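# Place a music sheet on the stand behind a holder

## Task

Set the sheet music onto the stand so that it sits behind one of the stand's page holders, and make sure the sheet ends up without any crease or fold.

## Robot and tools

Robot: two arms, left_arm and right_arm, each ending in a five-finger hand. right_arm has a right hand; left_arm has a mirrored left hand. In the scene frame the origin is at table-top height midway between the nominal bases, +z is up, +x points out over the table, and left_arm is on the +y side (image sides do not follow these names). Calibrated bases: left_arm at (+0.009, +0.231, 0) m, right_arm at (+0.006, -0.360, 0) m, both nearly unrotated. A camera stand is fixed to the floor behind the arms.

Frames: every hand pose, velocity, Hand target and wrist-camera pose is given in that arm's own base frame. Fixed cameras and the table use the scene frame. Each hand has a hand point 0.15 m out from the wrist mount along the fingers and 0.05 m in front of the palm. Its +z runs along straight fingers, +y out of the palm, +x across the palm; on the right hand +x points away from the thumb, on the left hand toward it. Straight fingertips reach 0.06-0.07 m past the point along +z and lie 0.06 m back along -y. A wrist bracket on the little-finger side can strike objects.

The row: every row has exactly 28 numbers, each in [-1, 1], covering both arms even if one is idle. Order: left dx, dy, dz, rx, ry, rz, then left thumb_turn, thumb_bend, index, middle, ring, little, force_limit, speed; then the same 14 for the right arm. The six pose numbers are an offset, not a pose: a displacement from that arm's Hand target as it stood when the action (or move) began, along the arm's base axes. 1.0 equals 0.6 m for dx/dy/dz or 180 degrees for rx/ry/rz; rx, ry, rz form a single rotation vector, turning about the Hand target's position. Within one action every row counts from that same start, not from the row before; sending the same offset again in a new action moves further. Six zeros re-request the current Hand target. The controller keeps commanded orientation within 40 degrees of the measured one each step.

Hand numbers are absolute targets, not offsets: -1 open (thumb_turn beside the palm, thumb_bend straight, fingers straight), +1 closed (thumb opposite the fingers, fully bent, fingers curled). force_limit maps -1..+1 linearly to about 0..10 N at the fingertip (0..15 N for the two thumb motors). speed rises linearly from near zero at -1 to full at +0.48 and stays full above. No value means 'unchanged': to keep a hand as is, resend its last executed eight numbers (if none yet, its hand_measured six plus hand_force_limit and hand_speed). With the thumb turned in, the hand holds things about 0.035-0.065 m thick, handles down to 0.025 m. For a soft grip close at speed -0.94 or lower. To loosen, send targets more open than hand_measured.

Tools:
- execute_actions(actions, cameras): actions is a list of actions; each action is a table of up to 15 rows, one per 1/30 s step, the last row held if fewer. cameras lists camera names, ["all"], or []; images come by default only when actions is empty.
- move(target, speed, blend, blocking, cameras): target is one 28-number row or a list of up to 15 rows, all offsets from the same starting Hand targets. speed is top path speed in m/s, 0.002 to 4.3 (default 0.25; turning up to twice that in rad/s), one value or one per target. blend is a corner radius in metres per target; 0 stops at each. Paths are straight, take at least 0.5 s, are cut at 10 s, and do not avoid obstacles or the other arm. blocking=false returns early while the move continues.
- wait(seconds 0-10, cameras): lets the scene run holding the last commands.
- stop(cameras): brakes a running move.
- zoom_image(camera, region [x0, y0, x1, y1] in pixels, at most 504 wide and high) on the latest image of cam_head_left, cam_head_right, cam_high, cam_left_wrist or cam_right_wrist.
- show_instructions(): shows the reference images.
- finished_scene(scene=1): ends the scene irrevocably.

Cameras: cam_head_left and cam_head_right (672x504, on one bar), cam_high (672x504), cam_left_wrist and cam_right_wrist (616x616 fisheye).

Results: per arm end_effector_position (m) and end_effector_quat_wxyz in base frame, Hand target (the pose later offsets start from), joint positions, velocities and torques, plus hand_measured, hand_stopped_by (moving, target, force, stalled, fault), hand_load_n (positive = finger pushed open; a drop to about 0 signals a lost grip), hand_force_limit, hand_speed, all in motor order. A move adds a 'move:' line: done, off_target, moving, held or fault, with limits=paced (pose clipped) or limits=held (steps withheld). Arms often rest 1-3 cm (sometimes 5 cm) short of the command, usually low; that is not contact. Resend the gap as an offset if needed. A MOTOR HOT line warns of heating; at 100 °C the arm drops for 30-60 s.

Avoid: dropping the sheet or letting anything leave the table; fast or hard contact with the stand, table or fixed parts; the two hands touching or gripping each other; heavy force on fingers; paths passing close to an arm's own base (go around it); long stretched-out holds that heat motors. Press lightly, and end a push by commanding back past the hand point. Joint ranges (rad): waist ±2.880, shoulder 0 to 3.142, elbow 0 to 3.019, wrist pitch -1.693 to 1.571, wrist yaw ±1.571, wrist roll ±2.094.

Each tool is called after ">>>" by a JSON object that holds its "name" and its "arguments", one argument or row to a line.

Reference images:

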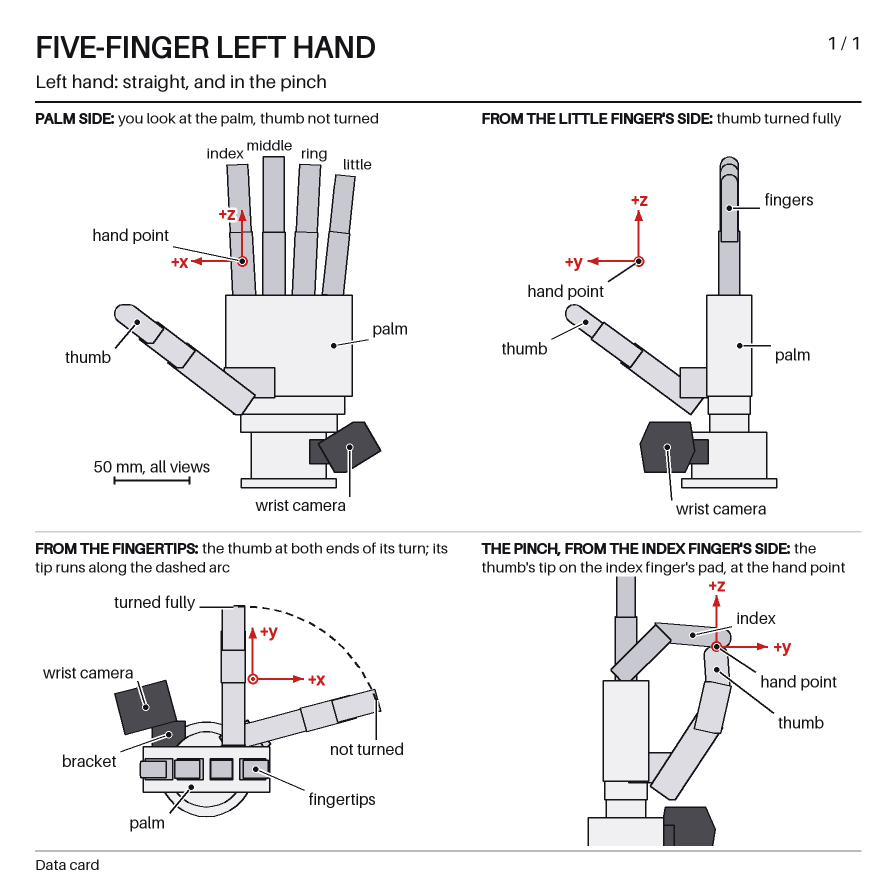

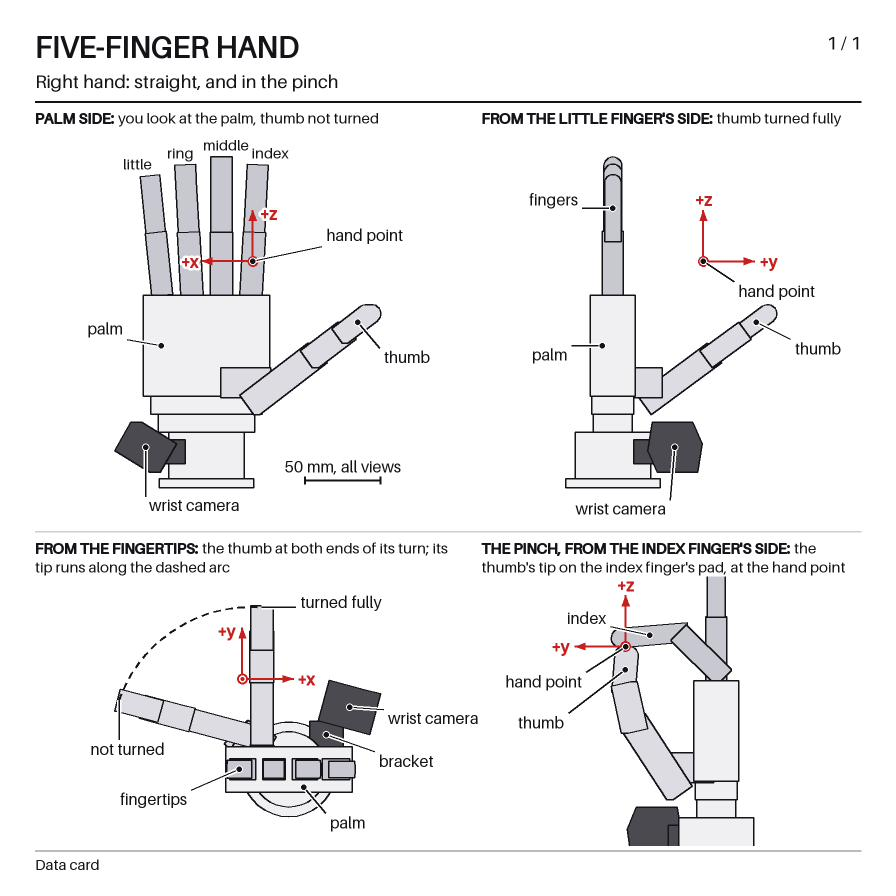

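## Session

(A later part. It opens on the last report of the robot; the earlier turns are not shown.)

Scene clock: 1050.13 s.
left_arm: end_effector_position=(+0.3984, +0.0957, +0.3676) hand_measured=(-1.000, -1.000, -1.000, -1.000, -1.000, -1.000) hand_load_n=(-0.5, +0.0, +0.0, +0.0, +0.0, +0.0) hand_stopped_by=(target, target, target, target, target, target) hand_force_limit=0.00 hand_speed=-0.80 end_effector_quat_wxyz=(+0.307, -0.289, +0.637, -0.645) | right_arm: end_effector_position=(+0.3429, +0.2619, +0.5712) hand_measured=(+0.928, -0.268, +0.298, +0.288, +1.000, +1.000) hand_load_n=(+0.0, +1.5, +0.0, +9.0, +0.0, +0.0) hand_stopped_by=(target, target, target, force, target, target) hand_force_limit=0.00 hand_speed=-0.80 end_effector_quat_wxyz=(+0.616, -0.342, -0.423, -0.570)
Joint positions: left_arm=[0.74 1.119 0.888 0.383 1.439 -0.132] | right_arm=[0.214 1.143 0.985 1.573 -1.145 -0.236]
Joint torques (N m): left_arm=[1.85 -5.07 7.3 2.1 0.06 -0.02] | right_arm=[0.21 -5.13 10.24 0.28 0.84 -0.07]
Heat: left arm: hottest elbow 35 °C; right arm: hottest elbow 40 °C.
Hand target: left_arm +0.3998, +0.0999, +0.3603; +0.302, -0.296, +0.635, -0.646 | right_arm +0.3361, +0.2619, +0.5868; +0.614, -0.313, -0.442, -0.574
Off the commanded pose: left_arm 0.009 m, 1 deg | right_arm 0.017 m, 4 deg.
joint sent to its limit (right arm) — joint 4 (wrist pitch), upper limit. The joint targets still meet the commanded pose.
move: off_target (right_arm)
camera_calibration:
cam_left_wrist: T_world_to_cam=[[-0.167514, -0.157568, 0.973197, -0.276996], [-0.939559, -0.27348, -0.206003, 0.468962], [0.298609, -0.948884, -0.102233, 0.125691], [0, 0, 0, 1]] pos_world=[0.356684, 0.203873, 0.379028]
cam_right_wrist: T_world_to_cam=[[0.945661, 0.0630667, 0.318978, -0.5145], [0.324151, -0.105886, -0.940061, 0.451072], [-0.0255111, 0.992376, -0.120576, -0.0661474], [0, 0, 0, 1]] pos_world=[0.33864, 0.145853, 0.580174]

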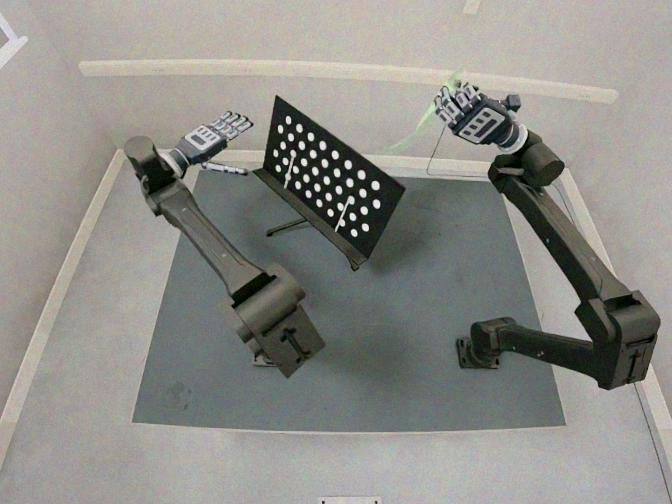

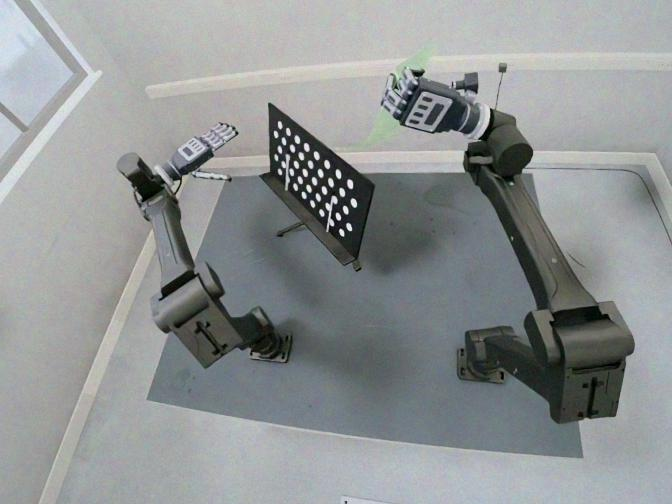

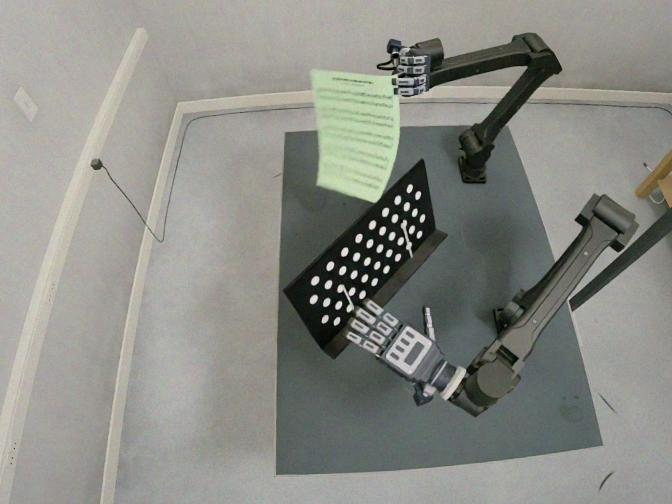

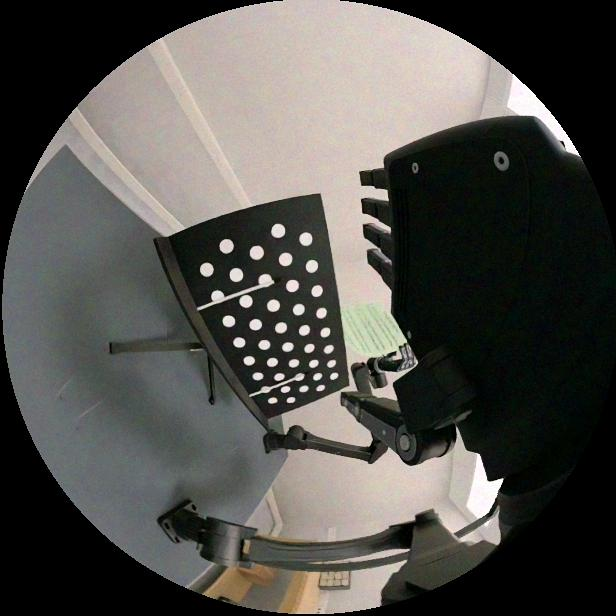

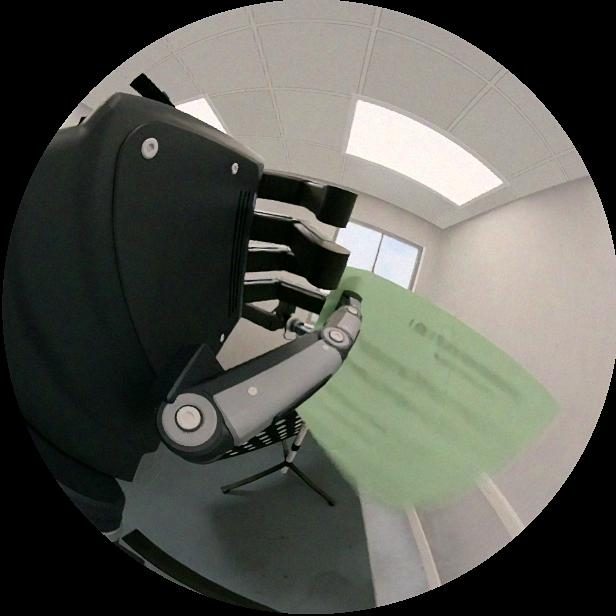

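>>> {"name": "move", "arguments": {
  "target": [0,0,0,0,0,0,-1,-1,-1,-1,-1,-1,0,-0.8,0.0,0.0,0.13,0,0,0,0.928,-0.268,0.298,0.290,1,1,0,-0.8],
  "speed": 0.08,
  "cameras": ["all"]
}}

Scene clock: 1058.37 s.
left_arm: end_effector_position=(+0.3984, +0.0957, +0.3676) hand_measured=(-1.000, -1.000, -1.000, -1.000, -1.000, -1.000) hand_load_n=(+0.0, +0.0, +0.0, +0.0, +0.0, +0.0) hand_stopped_by=(target, target, target, target, target, target) hand_force_limit=0.00 hand_speed=-0.80 end_effector_quat_wxyz=(+0.307, -0.289, +0.637, -0.645) | right_arm: end_effector_position=(+0.3391, +0.2630, +0.6404) hand_measured=(+0.928, -0.268, +0.298, +0.288, +1.000, +1.000) hand_load_n=(+0.0, +1.0, +0.5, +9.0, +0.0, +0.0) hand_stopped_by=(target, target, target, force, target, target) hand_force_limit=0.00 hand_speed=-0.80 end_effector_quat_wxyz=(+0.620, -0.326, -0.433, -0.567)
Joint positions: left_arm=[0.74 1.119 0.888 0.383 1.439 -0.132] | right_arm=[0.214 1.158 1.17 1.497 -1.145 -0.164]
Joint torques (N m): left_arm=[1.85 -5.13 7.32 2.09 0.06 -0.03] | right_arm=[-0.56 -4.13 12.81 -0.72 0.91 0.08]
Heat: left arm: hottest elbow 35 °C; right arm: hottest elbow 40 °C.
Hand target: left_arm +0.3998, +0.0999, +0.3603; +0.302, -0.296, +0.635, -0.646 | right_arm +0.3362, +0.2619, +0.6648; +0.614, -0.313, -0.442, -0.574
Off the commanded pose: left_arm 0.009 m, 1 deg | right_arm 0.025 m, 2 deg.
move: off_target (right_arm)
camera_calibration:
cam_left_wrist: T_world_to_cam=[[-0.167514, -0.157568, 0.973197, -0.276996], [-0.939559, -0.27348, -0.206003, 0.468962], [0.298609, -0.948884, -0.102233, 0.125691], [0, 0, 0, 1]] pos_world=[0.356684, 0.203873, 0.379028]
cam_right_wrist: T_world_to_cam=[[0.934627, 0.0878639, 0.344604, -0.552211], [0.351865, -0.087861, -0.931918, 0.498222], [-0.0516048, 0.99225, -0.113034, -0.0549997], [0, 0, 0, 1]] pos_world=[0.337966, 0.146867, 0.648379]

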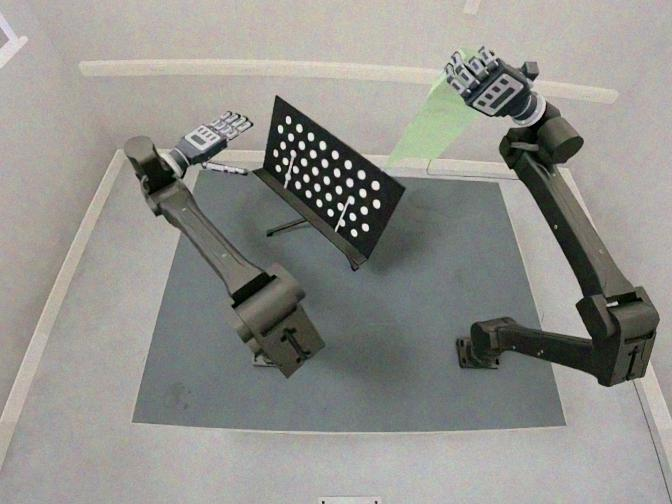

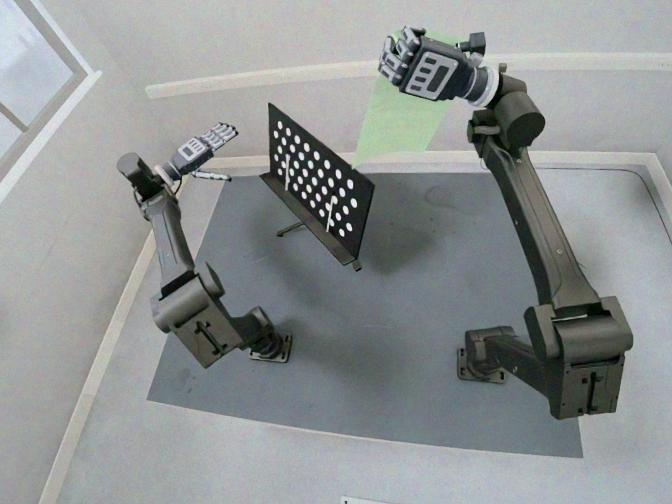

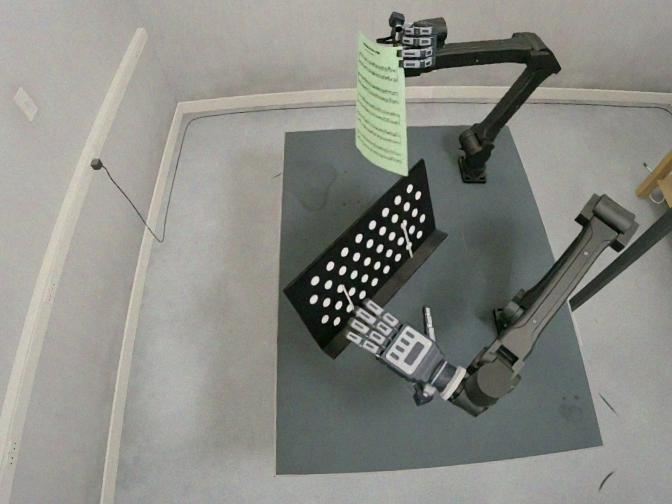

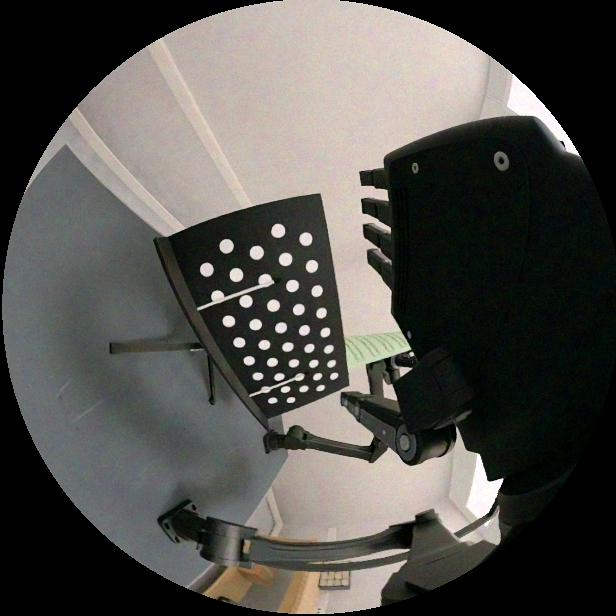

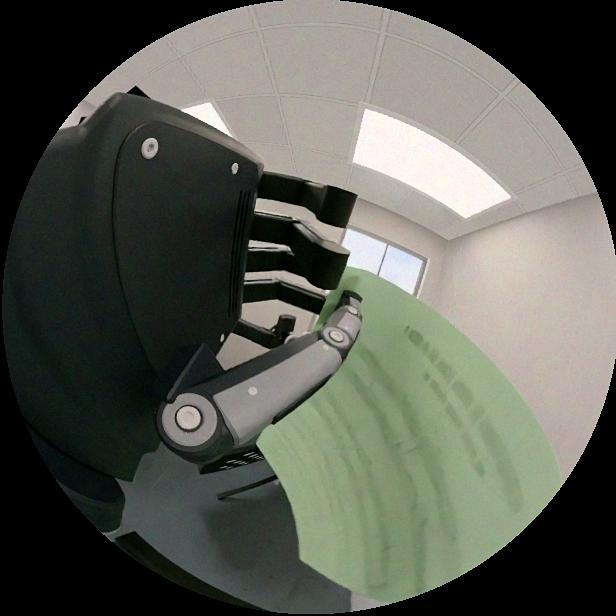

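>>> {"name": "move", "arguments": {
  "target": [
    [0,0,0,0,0,0,-1,-1,-1,-1,-1,-1,0,-0.8,0.0,0.0,0.1,0,0,0,0.928,-0.268,0.298,0.290,1,1,0,-0.8],
    [0,0,0,0,0,0,-1,-1,-1,-1,-1,-1,0,-0.8,-0.049,0.045,0.1,-0.139,0,0,0.928,-0.268,0.298,0.290,1,1,0,-0.8]
  ],
  "speed": 0.08,
  "blend": 0.01,
  "cameras": ["all"]
}}

Scene clock: 1081.43 s.
left_arm: end_effector_position=(+0.3984, +0.0957, +0.3676) hand_measured=(-1.000, -1.000, -1.000, -1.000, -1.000, -1.000) hand_load_n=(+0.0, +0.0, +0.0, +0.0, +0.0, +0.0) hand_stopped_by=(target, target, target, target, target, target) hand_force_limit=0.00 hand_speed=-0.80 end_effector_quat_wxyz=(+0.307, -0.289, +0.637, -0.645) | right_arm: end_effector_position=(+0.3245, +0.2881, +0.6954) hand_measured=(+0.928, -0.268, +0.298, +0.288, +1.000, +1.000) hand_load_n=(+0.5, +1.0, +0.5, +9.0, +0.0, +0.0) hand_stopped_by=(target, target, target, force, target, target) hand_force_limit=0.00 hand_speed=-0.80 end_effector_quat_wxyz=(+0.569, -0.433, -0.544, -0.440)
Joint positions: left_arm=[0.74 1.119 0.888 0.383 1.439 -0.132] | right_arm=[0.265 1.157 1.577 0.528 -1.529 -0.609]
Joint torques (N m): left_arm=[1.79 -5.07 7.31 2.1 0.06 -0.02] | right_arm=[0.56 -5.36 12.34 -0.03 0.94 -0.1]
Heat: left arm: hottest elbow 35 °C; right arm: hottest elbow 41 °C.
Hand target: left_arm +0.3998, +0.0999, +0.3603; +0.302, -0.296, +0.635, -0.646 | right_arm +0.3068, +0.2889, +0.7248; +0.532, -0.439, -0.556, -0.464
Off the commanded pose: left_arm 0.009 m, 1 deg | right_arm 0.034 m, 5 deg.
move: off_target (right_arm)
camera_calibration:
cam_left_wrist: T_world_to_cam=[[-0.167514, -0.157568, 0.973197, -0.276996], [-0.939559, -0.27348, -0.206003, 0.468962], [0.298609, -0.948884, -0.102233, 0.125691], [0, 0, 0, 1]] pos_world=[0.356684, 0.203873, 0.379028]
cam_right_wrist: T_world_to_cam=[[0.926825, 0.283195, 0.246569, -0.54532], [0.351313, -0.422154, -0.835682, 0.586309], [-0.132571, 0.861154, -0.490753, 0.252247], [0, 0, 0, 1]] pos_world=[0.332879, 0.184722, 0.748218]

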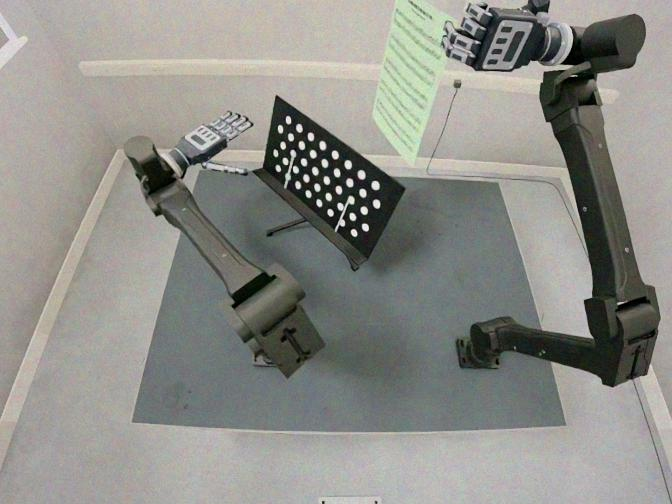

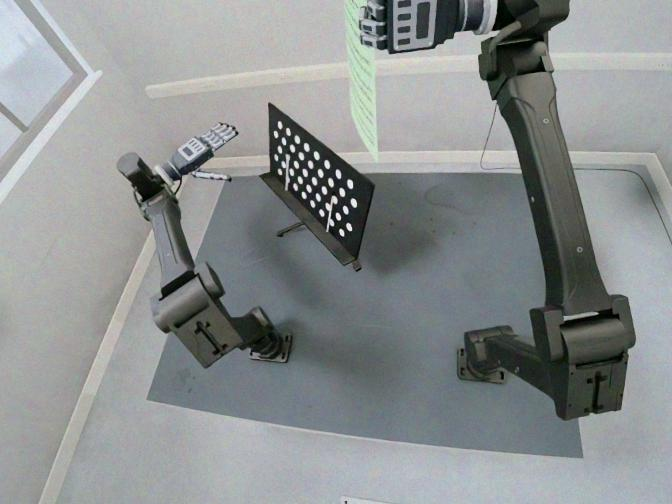

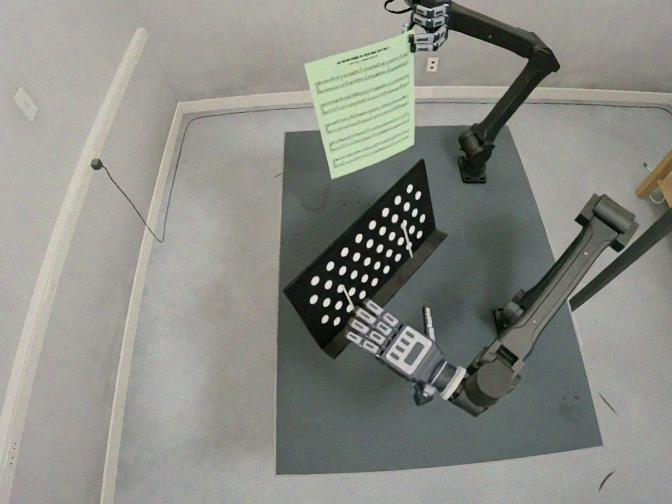

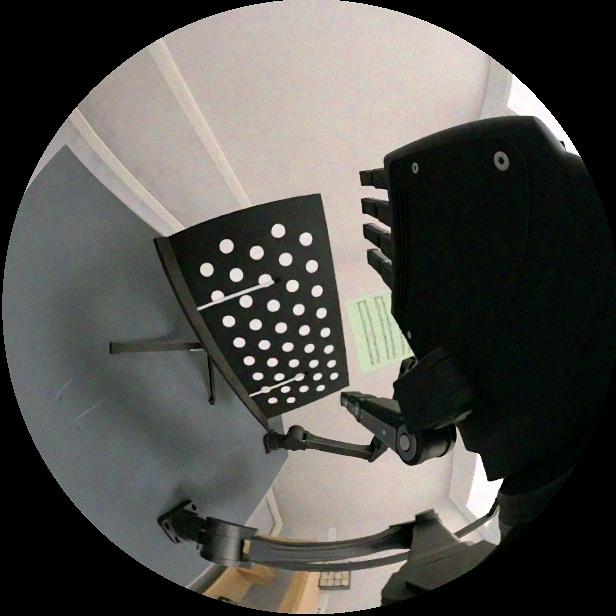

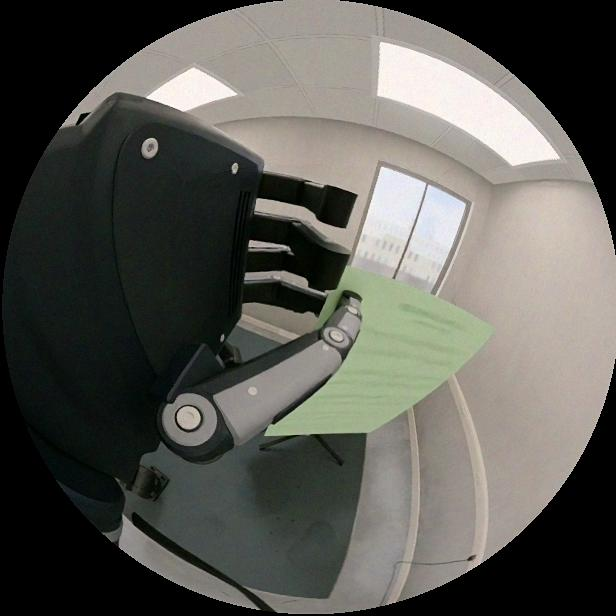

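>>> {"name": "zoom_image", "arguments": {
  "camera": "cam_head_left",
  "region": [350, 0, 520, 180]
}}

>>> {"name": "zoom_image", "arguments": {
  "camera": "cam_head_right",
  "region": [310, 0, 480, 180]
}}

>>> {"name": "zoom_image", "arguments": {
  "camera": "cam_high",
  "region": [290, 0, 470, 200]
}}

Scaled by 2.800 from the camera's 672x504 image, which has a finer 960x720 frame.

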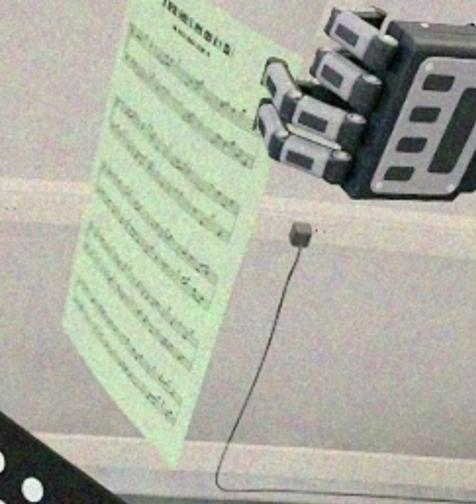

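Scaled by 2.800 from the camera's 672x504 image, which has a finer 960x720 frame.

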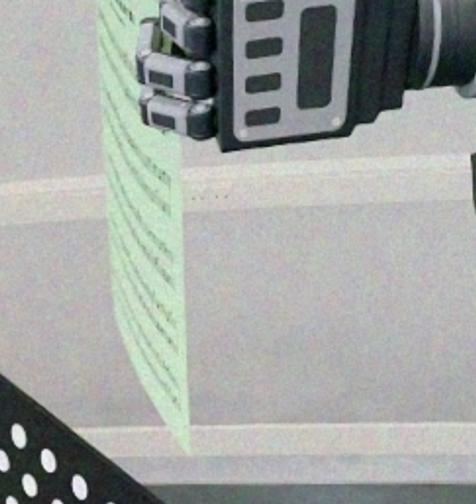

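Scaled by 2.520 from the camera's 672x504 image, which has a finer 960x720 frame.

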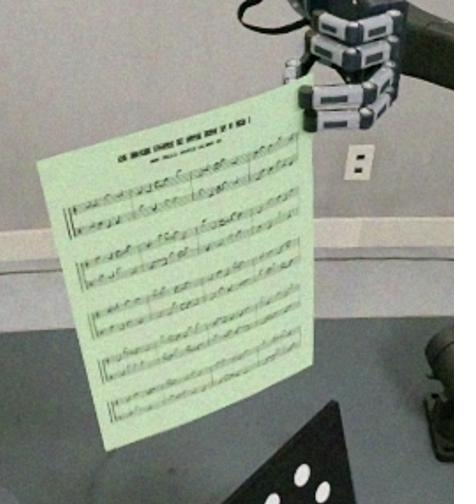

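>>> {"name": "move", "arguments": {
  "target": [
    [0,0,0.70,0,0,0,0.928,-1,-0.1,-0.1,-1,-1,0,-0.3,0,0,0,0,0,0,0.928,-0.268,0.298,0.290,1,1,0,-0.8],
    [-0.066,-0.333,0.733,0.2013,0.1517,-0.1370,0.928,-1,-0.1,-0.1,-1,-1,0,-0.3,0,0,0,0,0,0,0.928,-0.268,0.298,0.290,1,1,0,-0.8]
  ],
  "speed": 0.2,
  "blend": 0.03,
  "cameras": ["all"]
}}

Scene clock: 1108.10 s.
left_arm: end_effector_position=(+0.3608, -0.0977, +0.7945) hand_measured=(+0.928, -1.000, -0.100, -0.100, -1.000, -1.000) hand_load_n=(+0.0, +0.0, -0.5, +0.0, +0.0, +0.0) hand_stopped_by=(target, target, target, target, target, target) hand_force_limit=0.00 hand_speed=-0.30 end_effector_quat_wxyz=(+0.068, -0.124, +0.698, -0.702) | right_arm: end_effector_position=(+0.3228, +0.2876, +0.6965) hand_measured=(+0.928, -0.268, +0.298, +0.288, +1.000, +1.000) hand_load_n=(+0.5, +1.0, +0.0, +9.0, +0.0, +0.0) hand_stopped_by=(target, target, target, force, target, target) hand_force_limit=0.00 hand_speed=-0.80 end_effector_quat_wxyz=(+0.568, -0.432, -0.544, -0.441)
Joint positions: left_arm=[0.281 1.489 2.398 -0.361 1.582 -0.627] | right_arm=[0.265 1.154 1.577 0.528 -1.529 -0.609]
Joint torques (N m): left_arm=[0.73 -7.24 7.66 1.94 -0.28 -0.06] | right_arm=[0.38 -5.42 11.75 0.59 0.93 0]
Heat: left arm: hottest elbow 36 °C; right arm: hottest elbow 43 °C.
Hand target: left_arm +0.3603, -0.0999, +0.7999; +0.081, -0.186, +0.886, -0.417 | right_arm +0.3058, +0.2872, +0.7233; +0.558, -0.411, -0.558, -0.456 (not the last commanded pose)
Off the commanded pose: left_arm 0.006 m, 44 deg; orientation clipped | right_arm 0.033 m, 5 deg.
joint sent to its limit (left arm) — joint 5 (wrist yaw), upper limit. The joint targets are off in orientation, not in position.
move: off_target (left_arm, right_arm); limits=paced
camera_calibration:
cam_left_wrist: T_world_to_cam=[[-0.128088, -0.0342088, 0.991173, -0.745712], [-0.946168, 0.30376, -0.111788, 0.45267], [-0.297255, -0.952134, -0.0712752, 0.187079], [0, 0, 0, 1]] pos_world=[0.388395, 0.0151112, 0.803066]
cam_right_wrist: T_world_to_cam=[[0.925999, 0.282978, 0.249899, -0.545966], [0.354084, -0.421374, -0.834906, 0.586007], [-0.130959, 0.861608, -0.49039, 0.252089], [0, 0, 0, 1]] pos_world=[0.331081, 0.184222, 0.749319]

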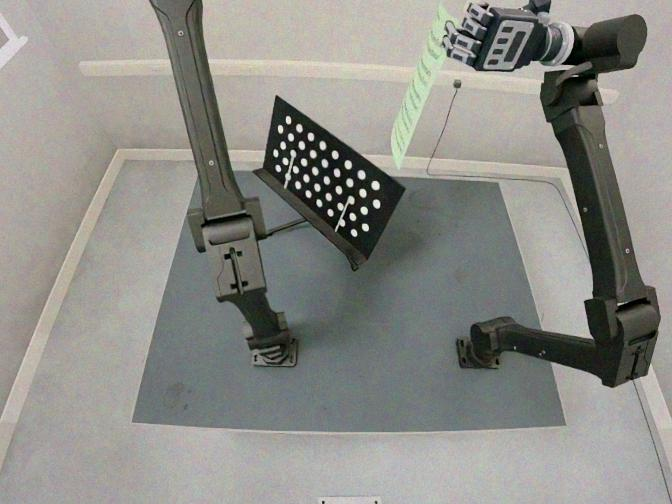

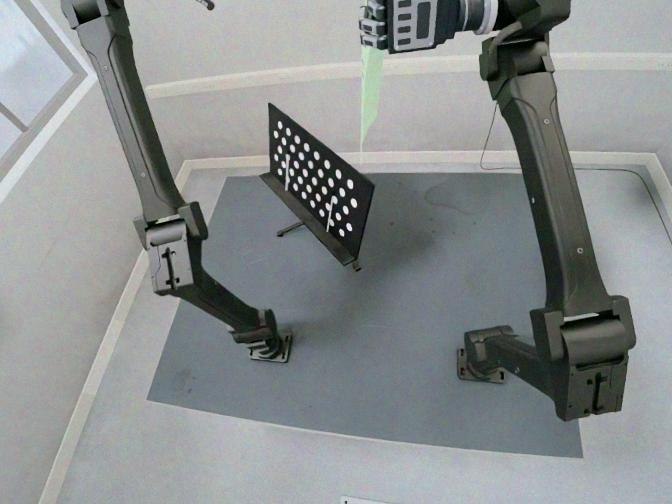

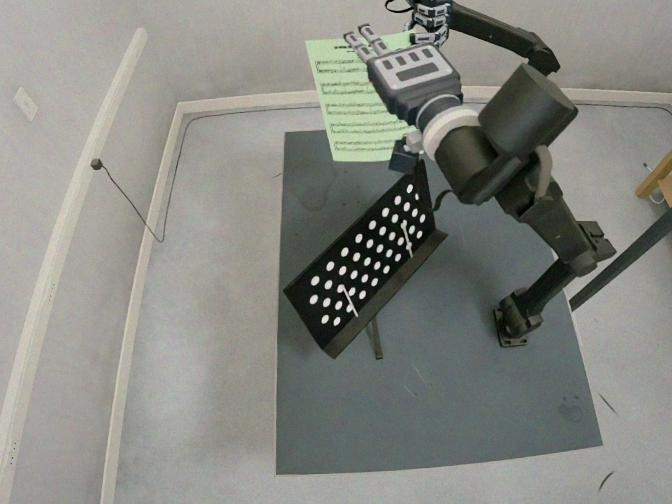

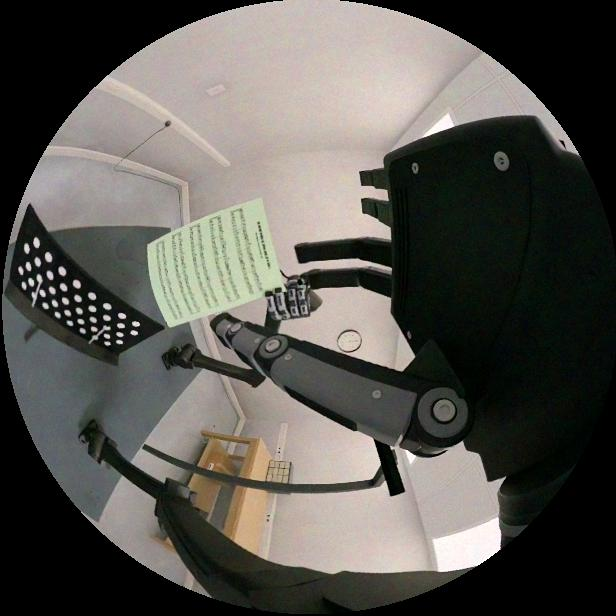

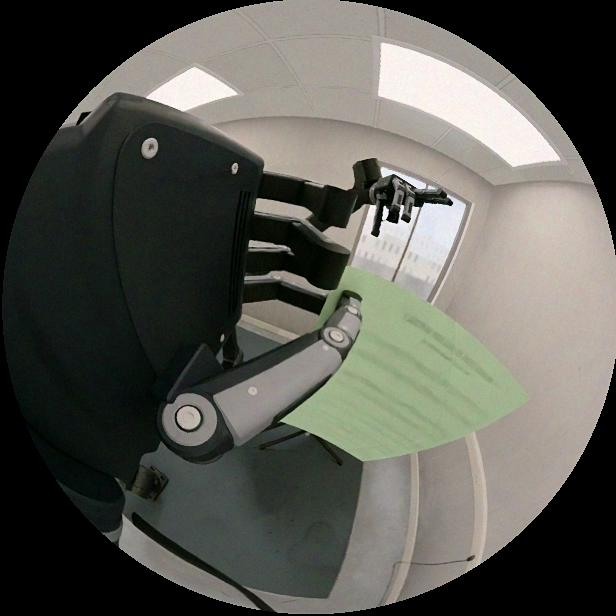

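>>> {"name": "zoom_image", "arguments": {
  "camera": "cam_head_left",
  "region": [350, 0, 520, 180]
}}

>>> {"name": "zoom_image", "arguments": {
  "camera": "cam_head_right",
  "region": [310, 0, 480, 180]
}}

>>> {"name": "zoom_image", "arguments": {
  "camera": "cam_left_wrist",
  "region": [130, 180, 430, 430]
}}

Scaled by 2.800 from the camera's 672x504 image, which has a finer 960x720 frame.

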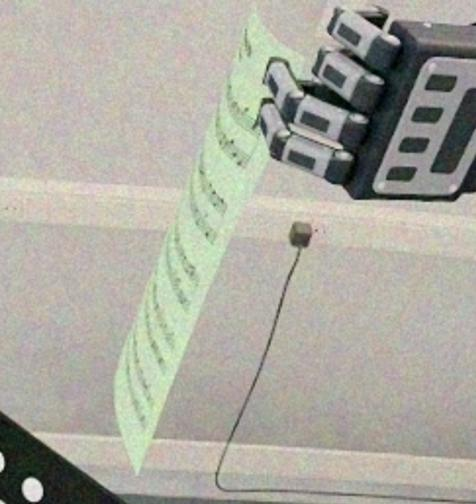

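Scaled by 2.800 from the camera's 672x504 image, which has a finer 960x720 frame.

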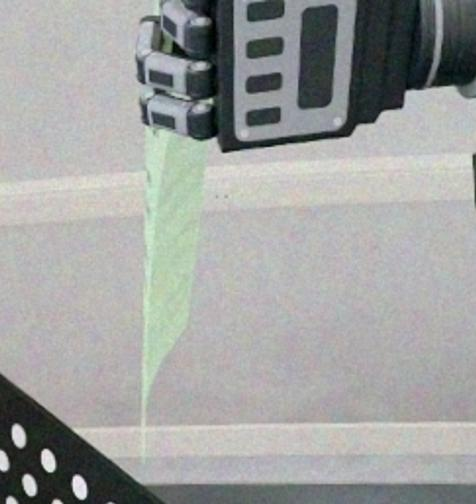

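Scaled by 1.680 from the camera's 616x616 image, which has a finer 880x880 frame.

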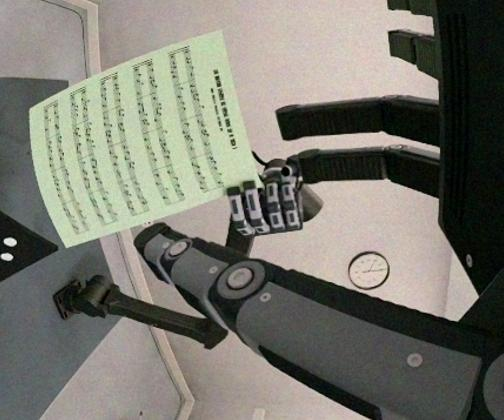

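>>> {"name": "move", "arguments": {
  "target": [0,0,0,0,0,0,0.928,-1,-0.1,-0.1,-1,-1,0,-0.3,0,0,0,-0.0409,0.0376,0,0.928,-0.268,0.298,0.290,1,1,0,-0.8],
  "speed": 0.1,
  "cameras": ["cam_head_left","cam_head_right","cam_high","cam_left_wrist"]
}}

Scene clock: 1161.03 s.
left_arm: end_effector_position=(+0.3607, -0.0977, +0.7946) hand_measured=(+0.928, -1.000, -0.100, -0.100, -1.000, -1.000) hand_load_n=(+0.0, +0.0, +0.0, +0.0, +0.0, +0.0) hand_stopped_by=(target, target, target, target, target, target) hand_force_limit=0.00 hand_speed=-0.30 end_effector_quat_wxyz=(+0.068, -0.124, +0.698, -0.702) | right_arm: end_effector_position=(+0.3166, +0.2865, +0.6998) hand_measured=(+0.928, -0.268, +0.298, +0.288, +1.000, +1.000) hand_load_n=(+0.0, +1.5, +0.5, +9.0, +0.0, +0.0) hand_stopped_by=(target, target, target, force, target, target) hand_force_limit=0.00 hand_speed=-0.80 end_effector_quat_wxyz=(+0.589, -0.468, -0.532, -0.388)
Joint positions: left_arm=[0.281 1.489 2.398 -0.361 1.582 -0.628] | right_arm=[0.265 1.18 1.653 0.441 -1.575 -0.518]
Joint torques (N m): left_arm=[0.85 -7.24 7.56 1.63 -0.31 -0.01] | right_arm=[0.26 -4.13 12.51 0.25 0.74 0.07]
Heat: left arm: hottest elbow 37 °C; right arm: hottest elbow 44 °C.
Hand target: left_arm +0.3601, -0.0997, +0.7996; +0.073, -0.113, +0.701, -0.701 (not the last commanded pose) | right_arm +0.3058, +0.2872, +0.7232; +0.563, -0.472, -0.553, -0.394
Off the commanded pose: left_arm 0.006 m, 40 deg | right_arm 0.026 m, 4 deg.
joint sent to its limit (right arm) — joint 5 (wrist yaw), lower limit. The joint targets are off in orientation, not in position.
move: off_target (left_arm, right_arm)
camera_calibration:
cam_left_wrist: T_world_to_cam=[[-0.127282, -0.0339533, 0.991285, -0.746132], [-0.946274, 0.30368, -0.111101, 0.452066], [-0.297262, -0.952169, -0.0707822, 0.186656], [0, 0, 0, 1]] pos_world=[0.388295, 0.0151111, 0.803067]
Images, in order (width x height): cam_head_left 672x504, cam_head_right 672x504, cam_high 672x504, cam_left_wrist 616x616.

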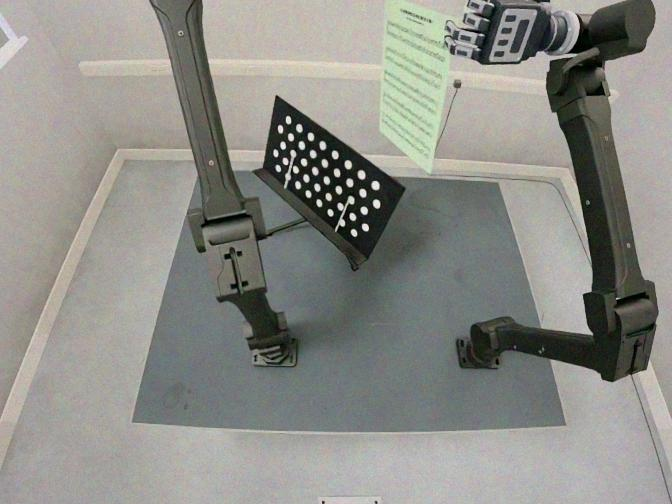

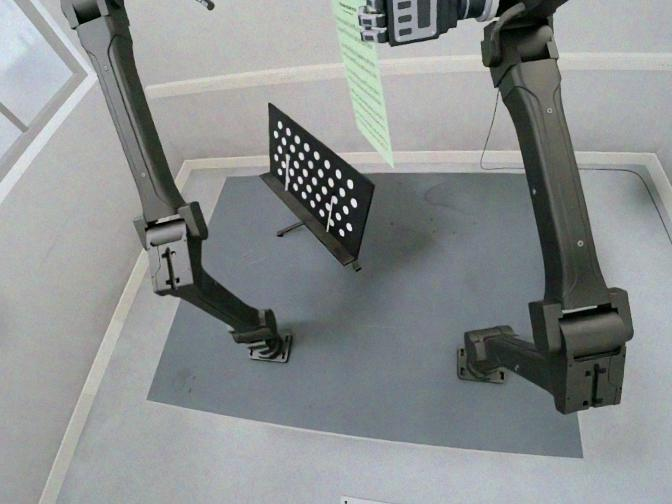

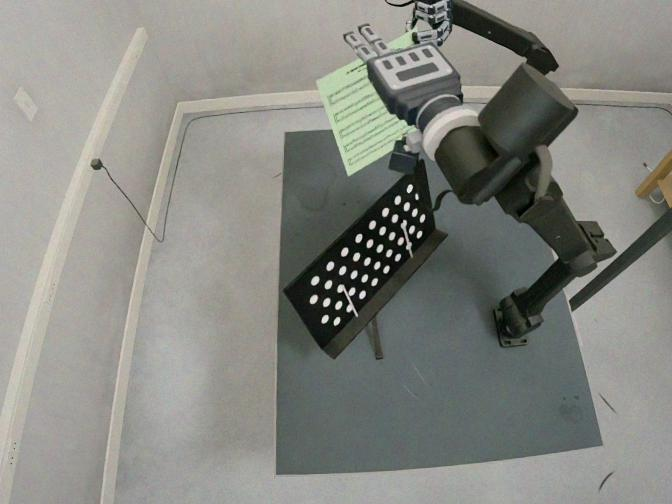

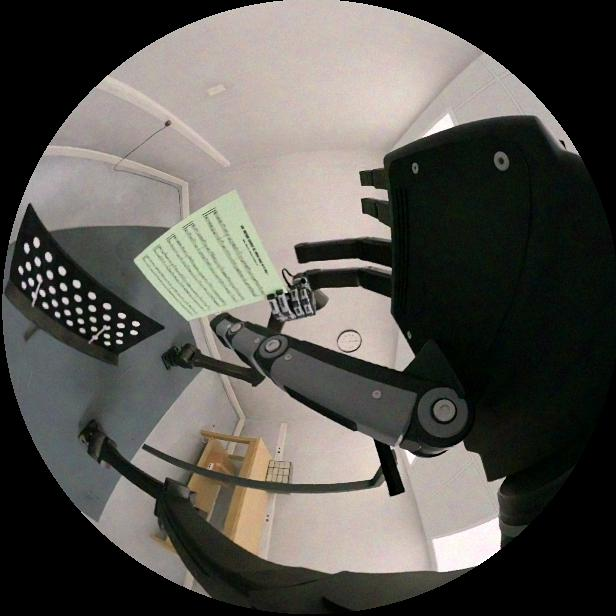

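>>> {"name": "zoom_image", "arguments": {
  "camera": "cam_head_left",
  "region": [350, 0, 520, 180]
}}

>>> {"name": "zoom_image", "arguments": {
  "camera": "cam_head_right",
  "region": [310, 0, 480, 180]
}}

>>> {"name": "zoom_image", "arguments": {
  "camera": "cam_high",
  "region": [290, 0, 470, 200]
}}

Scaled by 2.800 from the camera's 672x504 image, which has a finer 960x720 frame.

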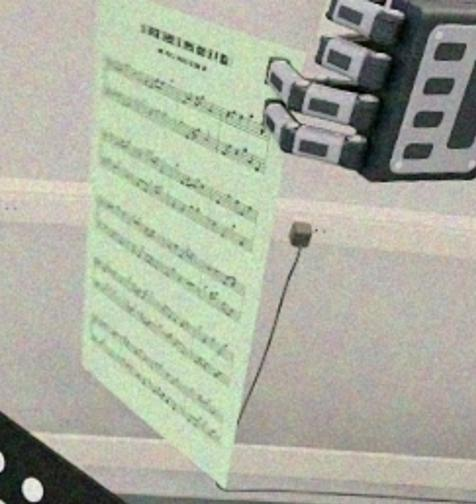

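Scaled by 2.800 from the camera's 672x504 image, which has a finer 960x720 frame.

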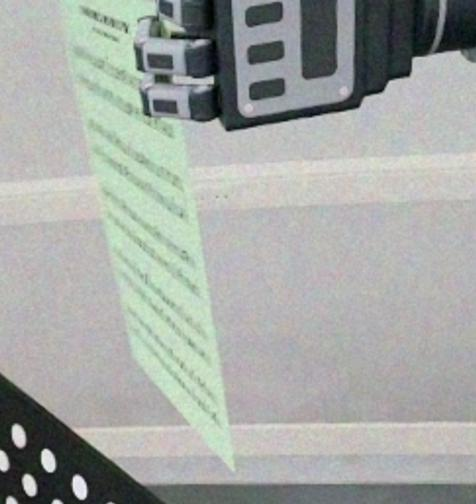

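Scaled by 2.520 from the camera's 672x504 image, which has a finer 960x720 frame.

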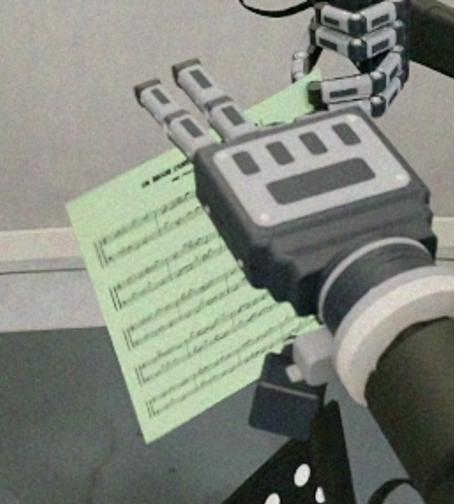

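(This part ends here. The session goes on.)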